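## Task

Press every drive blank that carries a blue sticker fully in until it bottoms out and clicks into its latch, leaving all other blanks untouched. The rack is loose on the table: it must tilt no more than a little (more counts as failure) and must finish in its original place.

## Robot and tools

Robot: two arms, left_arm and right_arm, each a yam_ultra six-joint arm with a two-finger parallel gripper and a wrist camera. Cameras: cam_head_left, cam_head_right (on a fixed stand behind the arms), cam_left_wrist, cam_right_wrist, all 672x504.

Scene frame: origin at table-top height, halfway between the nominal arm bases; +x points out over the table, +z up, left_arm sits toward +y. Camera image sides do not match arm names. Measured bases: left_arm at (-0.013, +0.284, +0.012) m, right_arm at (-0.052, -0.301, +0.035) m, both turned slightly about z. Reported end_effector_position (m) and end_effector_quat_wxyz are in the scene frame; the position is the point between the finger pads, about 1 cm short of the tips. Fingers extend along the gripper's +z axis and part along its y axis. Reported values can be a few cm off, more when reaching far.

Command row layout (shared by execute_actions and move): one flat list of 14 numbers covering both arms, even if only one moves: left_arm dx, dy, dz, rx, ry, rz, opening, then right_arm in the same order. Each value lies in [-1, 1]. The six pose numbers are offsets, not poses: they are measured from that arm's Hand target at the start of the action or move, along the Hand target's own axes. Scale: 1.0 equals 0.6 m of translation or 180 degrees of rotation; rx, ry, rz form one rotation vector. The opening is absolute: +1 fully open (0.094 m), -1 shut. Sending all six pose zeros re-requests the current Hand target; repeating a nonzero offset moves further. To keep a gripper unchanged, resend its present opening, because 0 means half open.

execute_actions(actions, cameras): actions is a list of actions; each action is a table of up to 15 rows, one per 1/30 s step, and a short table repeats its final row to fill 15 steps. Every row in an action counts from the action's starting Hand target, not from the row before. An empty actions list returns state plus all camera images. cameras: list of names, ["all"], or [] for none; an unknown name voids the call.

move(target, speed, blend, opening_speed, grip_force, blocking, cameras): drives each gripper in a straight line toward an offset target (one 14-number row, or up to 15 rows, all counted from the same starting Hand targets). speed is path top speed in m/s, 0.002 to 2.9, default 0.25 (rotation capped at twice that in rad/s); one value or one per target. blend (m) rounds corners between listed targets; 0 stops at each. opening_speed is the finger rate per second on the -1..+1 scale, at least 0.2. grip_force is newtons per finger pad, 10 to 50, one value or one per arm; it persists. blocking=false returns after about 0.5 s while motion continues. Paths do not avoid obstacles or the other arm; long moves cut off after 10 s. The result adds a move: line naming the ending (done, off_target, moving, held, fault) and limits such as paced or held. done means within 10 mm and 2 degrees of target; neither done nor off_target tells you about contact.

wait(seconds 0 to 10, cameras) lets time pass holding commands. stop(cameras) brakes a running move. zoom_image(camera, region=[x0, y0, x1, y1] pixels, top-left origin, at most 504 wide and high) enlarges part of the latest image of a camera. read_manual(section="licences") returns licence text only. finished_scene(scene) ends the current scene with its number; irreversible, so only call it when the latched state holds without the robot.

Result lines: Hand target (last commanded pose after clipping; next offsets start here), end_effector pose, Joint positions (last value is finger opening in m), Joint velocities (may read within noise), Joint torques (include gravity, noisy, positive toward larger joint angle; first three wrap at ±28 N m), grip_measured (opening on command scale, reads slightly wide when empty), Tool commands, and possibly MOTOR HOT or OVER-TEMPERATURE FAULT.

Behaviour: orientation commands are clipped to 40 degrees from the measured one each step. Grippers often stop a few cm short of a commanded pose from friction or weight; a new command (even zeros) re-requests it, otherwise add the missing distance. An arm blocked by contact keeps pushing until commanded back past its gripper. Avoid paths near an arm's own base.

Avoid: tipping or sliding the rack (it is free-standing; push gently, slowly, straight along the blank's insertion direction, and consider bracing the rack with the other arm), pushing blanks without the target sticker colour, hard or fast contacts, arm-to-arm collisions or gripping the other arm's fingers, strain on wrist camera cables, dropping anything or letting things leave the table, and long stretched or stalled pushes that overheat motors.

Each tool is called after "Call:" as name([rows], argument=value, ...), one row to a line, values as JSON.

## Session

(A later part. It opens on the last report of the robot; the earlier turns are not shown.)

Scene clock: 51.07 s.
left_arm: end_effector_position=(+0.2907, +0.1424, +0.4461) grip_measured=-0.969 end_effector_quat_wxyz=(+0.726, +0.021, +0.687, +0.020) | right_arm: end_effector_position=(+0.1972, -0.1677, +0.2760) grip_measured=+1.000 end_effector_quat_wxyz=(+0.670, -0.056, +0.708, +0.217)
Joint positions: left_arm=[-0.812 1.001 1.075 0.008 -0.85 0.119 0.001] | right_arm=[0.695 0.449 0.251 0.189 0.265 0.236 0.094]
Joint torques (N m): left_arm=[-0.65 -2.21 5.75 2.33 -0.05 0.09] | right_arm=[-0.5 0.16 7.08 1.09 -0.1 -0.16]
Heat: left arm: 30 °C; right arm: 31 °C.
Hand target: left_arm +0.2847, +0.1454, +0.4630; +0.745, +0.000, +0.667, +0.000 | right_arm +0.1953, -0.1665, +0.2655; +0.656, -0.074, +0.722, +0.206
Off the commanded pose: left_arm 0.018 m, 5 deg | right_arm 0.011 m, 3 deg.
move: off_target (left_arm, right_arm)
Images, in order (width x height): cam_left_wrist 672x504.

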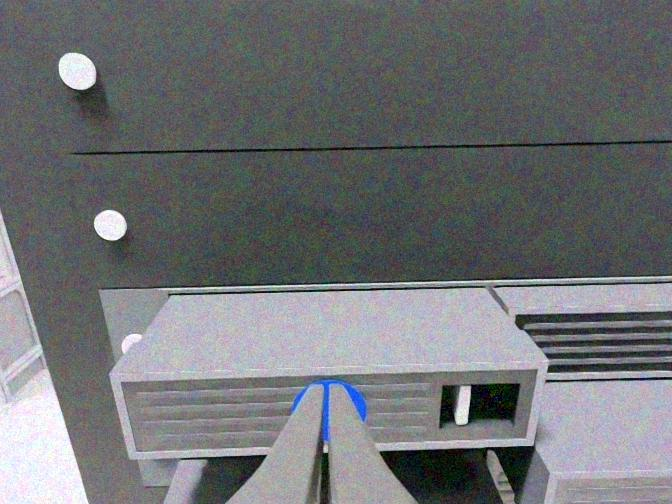

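Call:
move([
  [0.016,0,0.005,0,0.0,0,-0.97,0,0,0,0,0,0,1],
  [0.012,0,0.045,0,0.0,0,-0.97,0,0,0,0,0,0,1],
], speed=0.05, blend=[0.003,0], cameras=["cam_left_wrist"])

Scene clock: 53.30 s.
left_arm: end_effector_position=(+0.3139, +0.1425, +0.4262) grip_measured=-0.969 end_effector_quat_wxyz=(+0.716, +0.029, +0.696, +0.035) | right_arm: end_effector_position=(+0.1972, -0.1677, +0.2760) grip_measured=+1.000 end_effector_quat_wxyz=(+0.670, -0.056, +0.708, +0.217)
Joint positions: left_arm=[-0.732 1.051 1.046 0.046 -0.781 0.119 0.001] | right_arm=[0.695 0.449 0.251 0.189 0.265 0.236 0.094]
Joint torques (N m): left_arm=[0.64 -1.96 8.8 2.39 0.24 -0.1] | right_arm=[-0.49 0.17 7.1 1.08 -0.11 -0.16]
Heat: left arm: 31 °C; right arm: 31 °C.
Hand target: left_arm +0.3124, +0.1454, +0.4588; +0.745, +0.000, +0.667, +0.000 | right_arm +0.1953, -0.1665, +0.2655; +0.656, -0.074, +0.722, +0.206
Off the commanded pose: left_arm 0.033 m, 7 deg | right_arm 0.011 m, 3 deg.
move: off_target (left_arm, right_arm)
Images, in order (width x height): cam_left_wrist 672x504.

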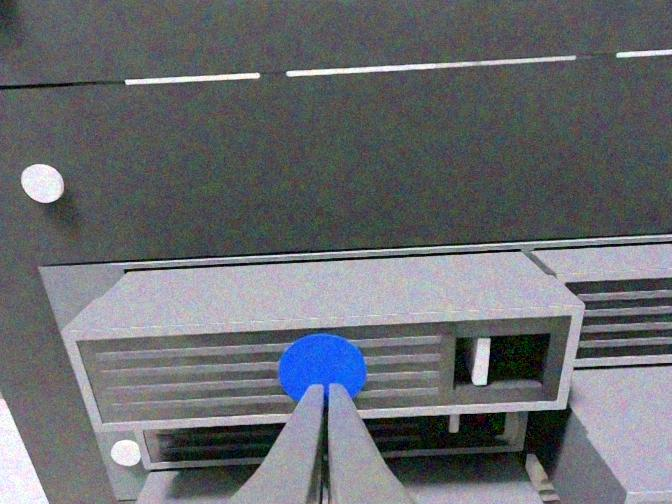

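Call:
move([
  [-0.004,0,-0.018,0,0.0,0,-0.97,0,0,0,0,0,0,1],
  [-0.011,0,-0.005,0,0.0,0,-0.97,0,0,0,0,0,0,1],
  [-0.011,0,0.03,0,0.0,0,-0.97,0,0,0,0,0,0,1],
], speed=0.05, blend=[0.003,0.003,0], cameras=["cam_left_wrist"])

Scene clock: 55.30 s.
left_arm: end_effector_position=(+0.3290, +0.1429, +0.4355) grip_measured=-0.969 end_effector_quat_wxyz=(+0.718, +0.026, +0.694, +0.035) | right_arm: end_effector_position=(+0.1972, -0.1677, +0.2760) grip_measured=+1.000 end_effector_quat_wxyz=(+0.670, -0.056, +0.708, +0.217)
Joint positions: left_arm=[-0.685 1.102 1.103 0.046 -0.738 0.117 0.001] | right_arm=[0.695 0.449 0.251 0.189 0.265 0.236 0.094]
Joint torques (N m): left_arm=[1.01 -1.81 9.33 2.24 0.38 -0.18] | right_arm=[-0.46 0.14 7.1 1.08 -0.1 -0.17]
Heat: left arm: 31 °C; right arm: 31 °C.
Hand target: left_arm +0.3295, +0.1454, +0.4673; +0.745, +0.000, +0.667, +0.000 | right_arm +0.1953, -0.1665, +0.2655; +0.656, -0.074, +0.722, +0.206
Off the commanded pose: left_arm 0.032 m, 7 deg | right_arm 0.011 m, 3 deg.
move: off_target (left_arm, right_arm)
Images, in order (width x height): cam_left_wrist 672x504.

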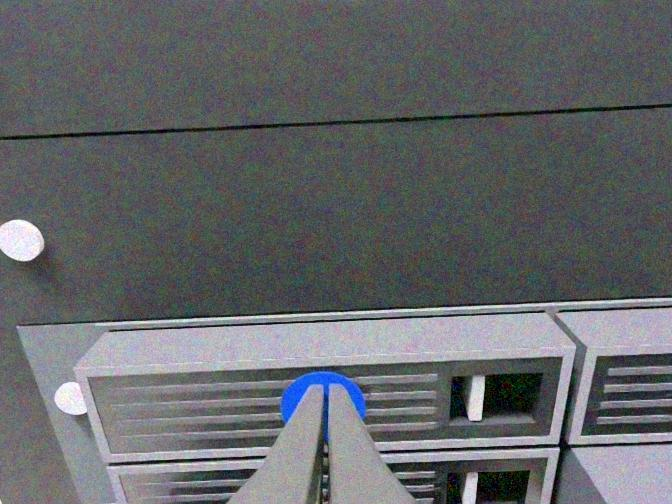

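Call:
move(target=[0,0,0.02,0,0.0,0,-0.97,0,0,0,0,0,0,1], speed=0.04, cameras=["cam_left_wrist"])

Scene clock: 56.73 s.
left_arm: end_effector_position=(+0.3295, +0.1433, +0.4369) grip_measured=-0.969 end_effector_quat_wxyz=(+0.719, +0.025, +0.693, +0.032) | right_arm: end_effector_position=(+0.1972, -0.1677, +0.2760) grip_measured=+1.000 end_effector_quat_wxyz=(+0.670, -0.056, +0.708, +0.217)
Joint positions: left_arm=[-0.68 1.102 1.106 0.046 -0.73 0.114 0.001] | right_arm=[0.695 0.449 0.251 0.189 0.265 0.236 0.094]
Joint torques (N m): left_arm=[3.43 0.46 10.76 2.36 0.61 -0.19] | right_arm=[-0.46 0.16 7.09 1.08 -0.11 -0.16]
Heat: left arm: 31 °C; right arm: 31 °C.
Hand target: left_arm +0.3415, +0.1454, +0.4686; +0.745, +0.000, +0.667, +0.000 | right_arm +0.1953, -0.1665, +0.2655; +0.656, -0.074, +0.722, +0.206
Off the commanded pose: left_arm 0.034 m, 6 deg | right_arm 0.011 m, 3 deg.
move: off_target (left_arm, right_arm)
Images, in order (width x height): cam_left_wrist 672x504.

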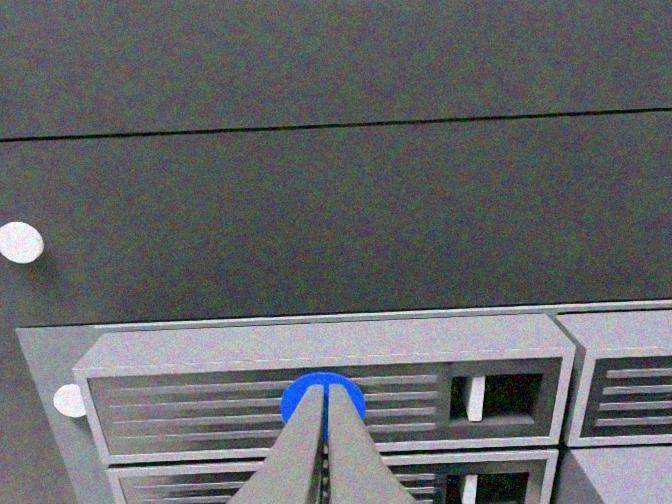

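Call:
move([
  [0,0,-0.06,0,0.0,0,-0.97,0,0,0,0,0,0,1],
  [0.1,-0.1,-0.21,0,0.03,0,-0.97,0,0,0,0,0,0,1],
], speed=[0.1,0.2], blend=[0.01,0], cameras=["all"])

Scene clock: 61.73 s.
left_arm: end_effector_position=(+0.2229, +0.0806, +0.3885) grip_measured=-0.969 end_effector_quat_wxyz=(+0.705, +0.034, +0.709, +0.018) | right_arm: end_effector_position=(+0.1972, -0.1677, +0.2760) grip_measured=+1.000 end_effector_quat_wxyz=(+0.670, -0.056, +0.708, +0.217)
Joint positions: left_arm=[-1.26 1.041 0.933 0.086 -1.281 0.053 0.001] | right_arm=[0.695 0.449 0.251 0.189 0.265 0.236 0.094]
Joint torques (N m): left_arm=[-0.46 -1.59 5.55 2.03 -0.11 -0.13] | right_arm=[-0.47 0.16 7.1 1.09 -0.11 -0.17]
Heat: left arm: 32 °C; right arm: 31 °C.
Hand target: left_arm +0.2228, +0.0853, +0.3952; +0.713, +0.000, +0.701, +0.000 | right_arm +0.1953, -0.1665, +0.2655; +0.656, -0.074, +0.722, +0.206
Off the commanded pose: left_arm 0.008 m, 5 deg | right_arm 0.011 m, 3 deg.
move: off_target (left_arm, right_arm)

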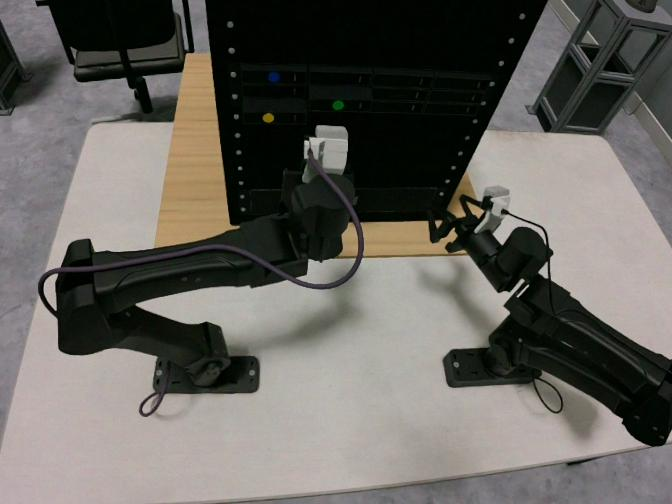

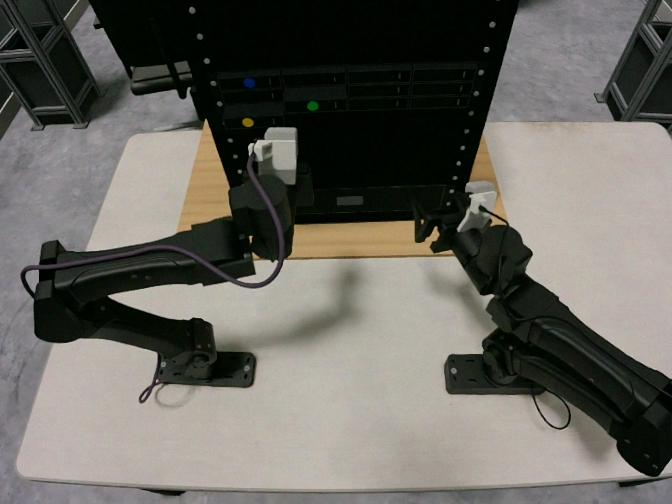

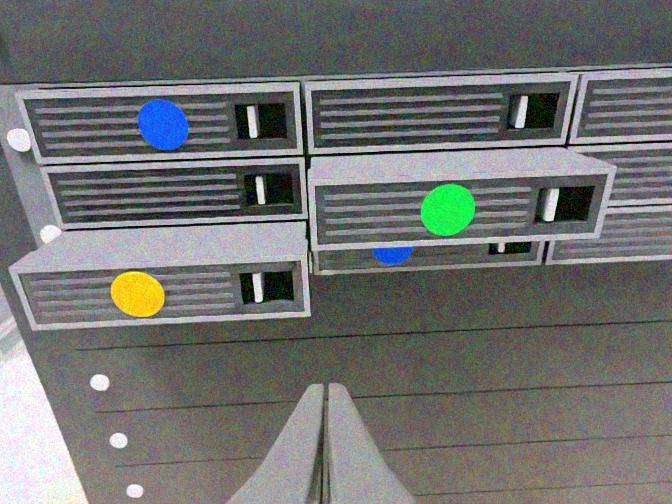

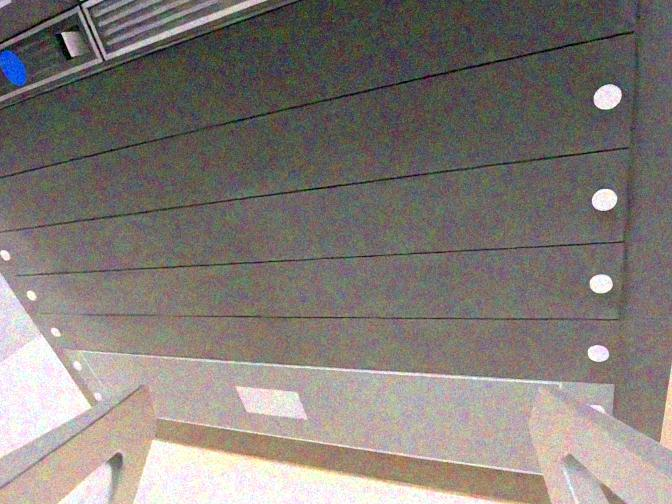

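Call:
finished_scene(scene=3)

The scene is finished: the task was done.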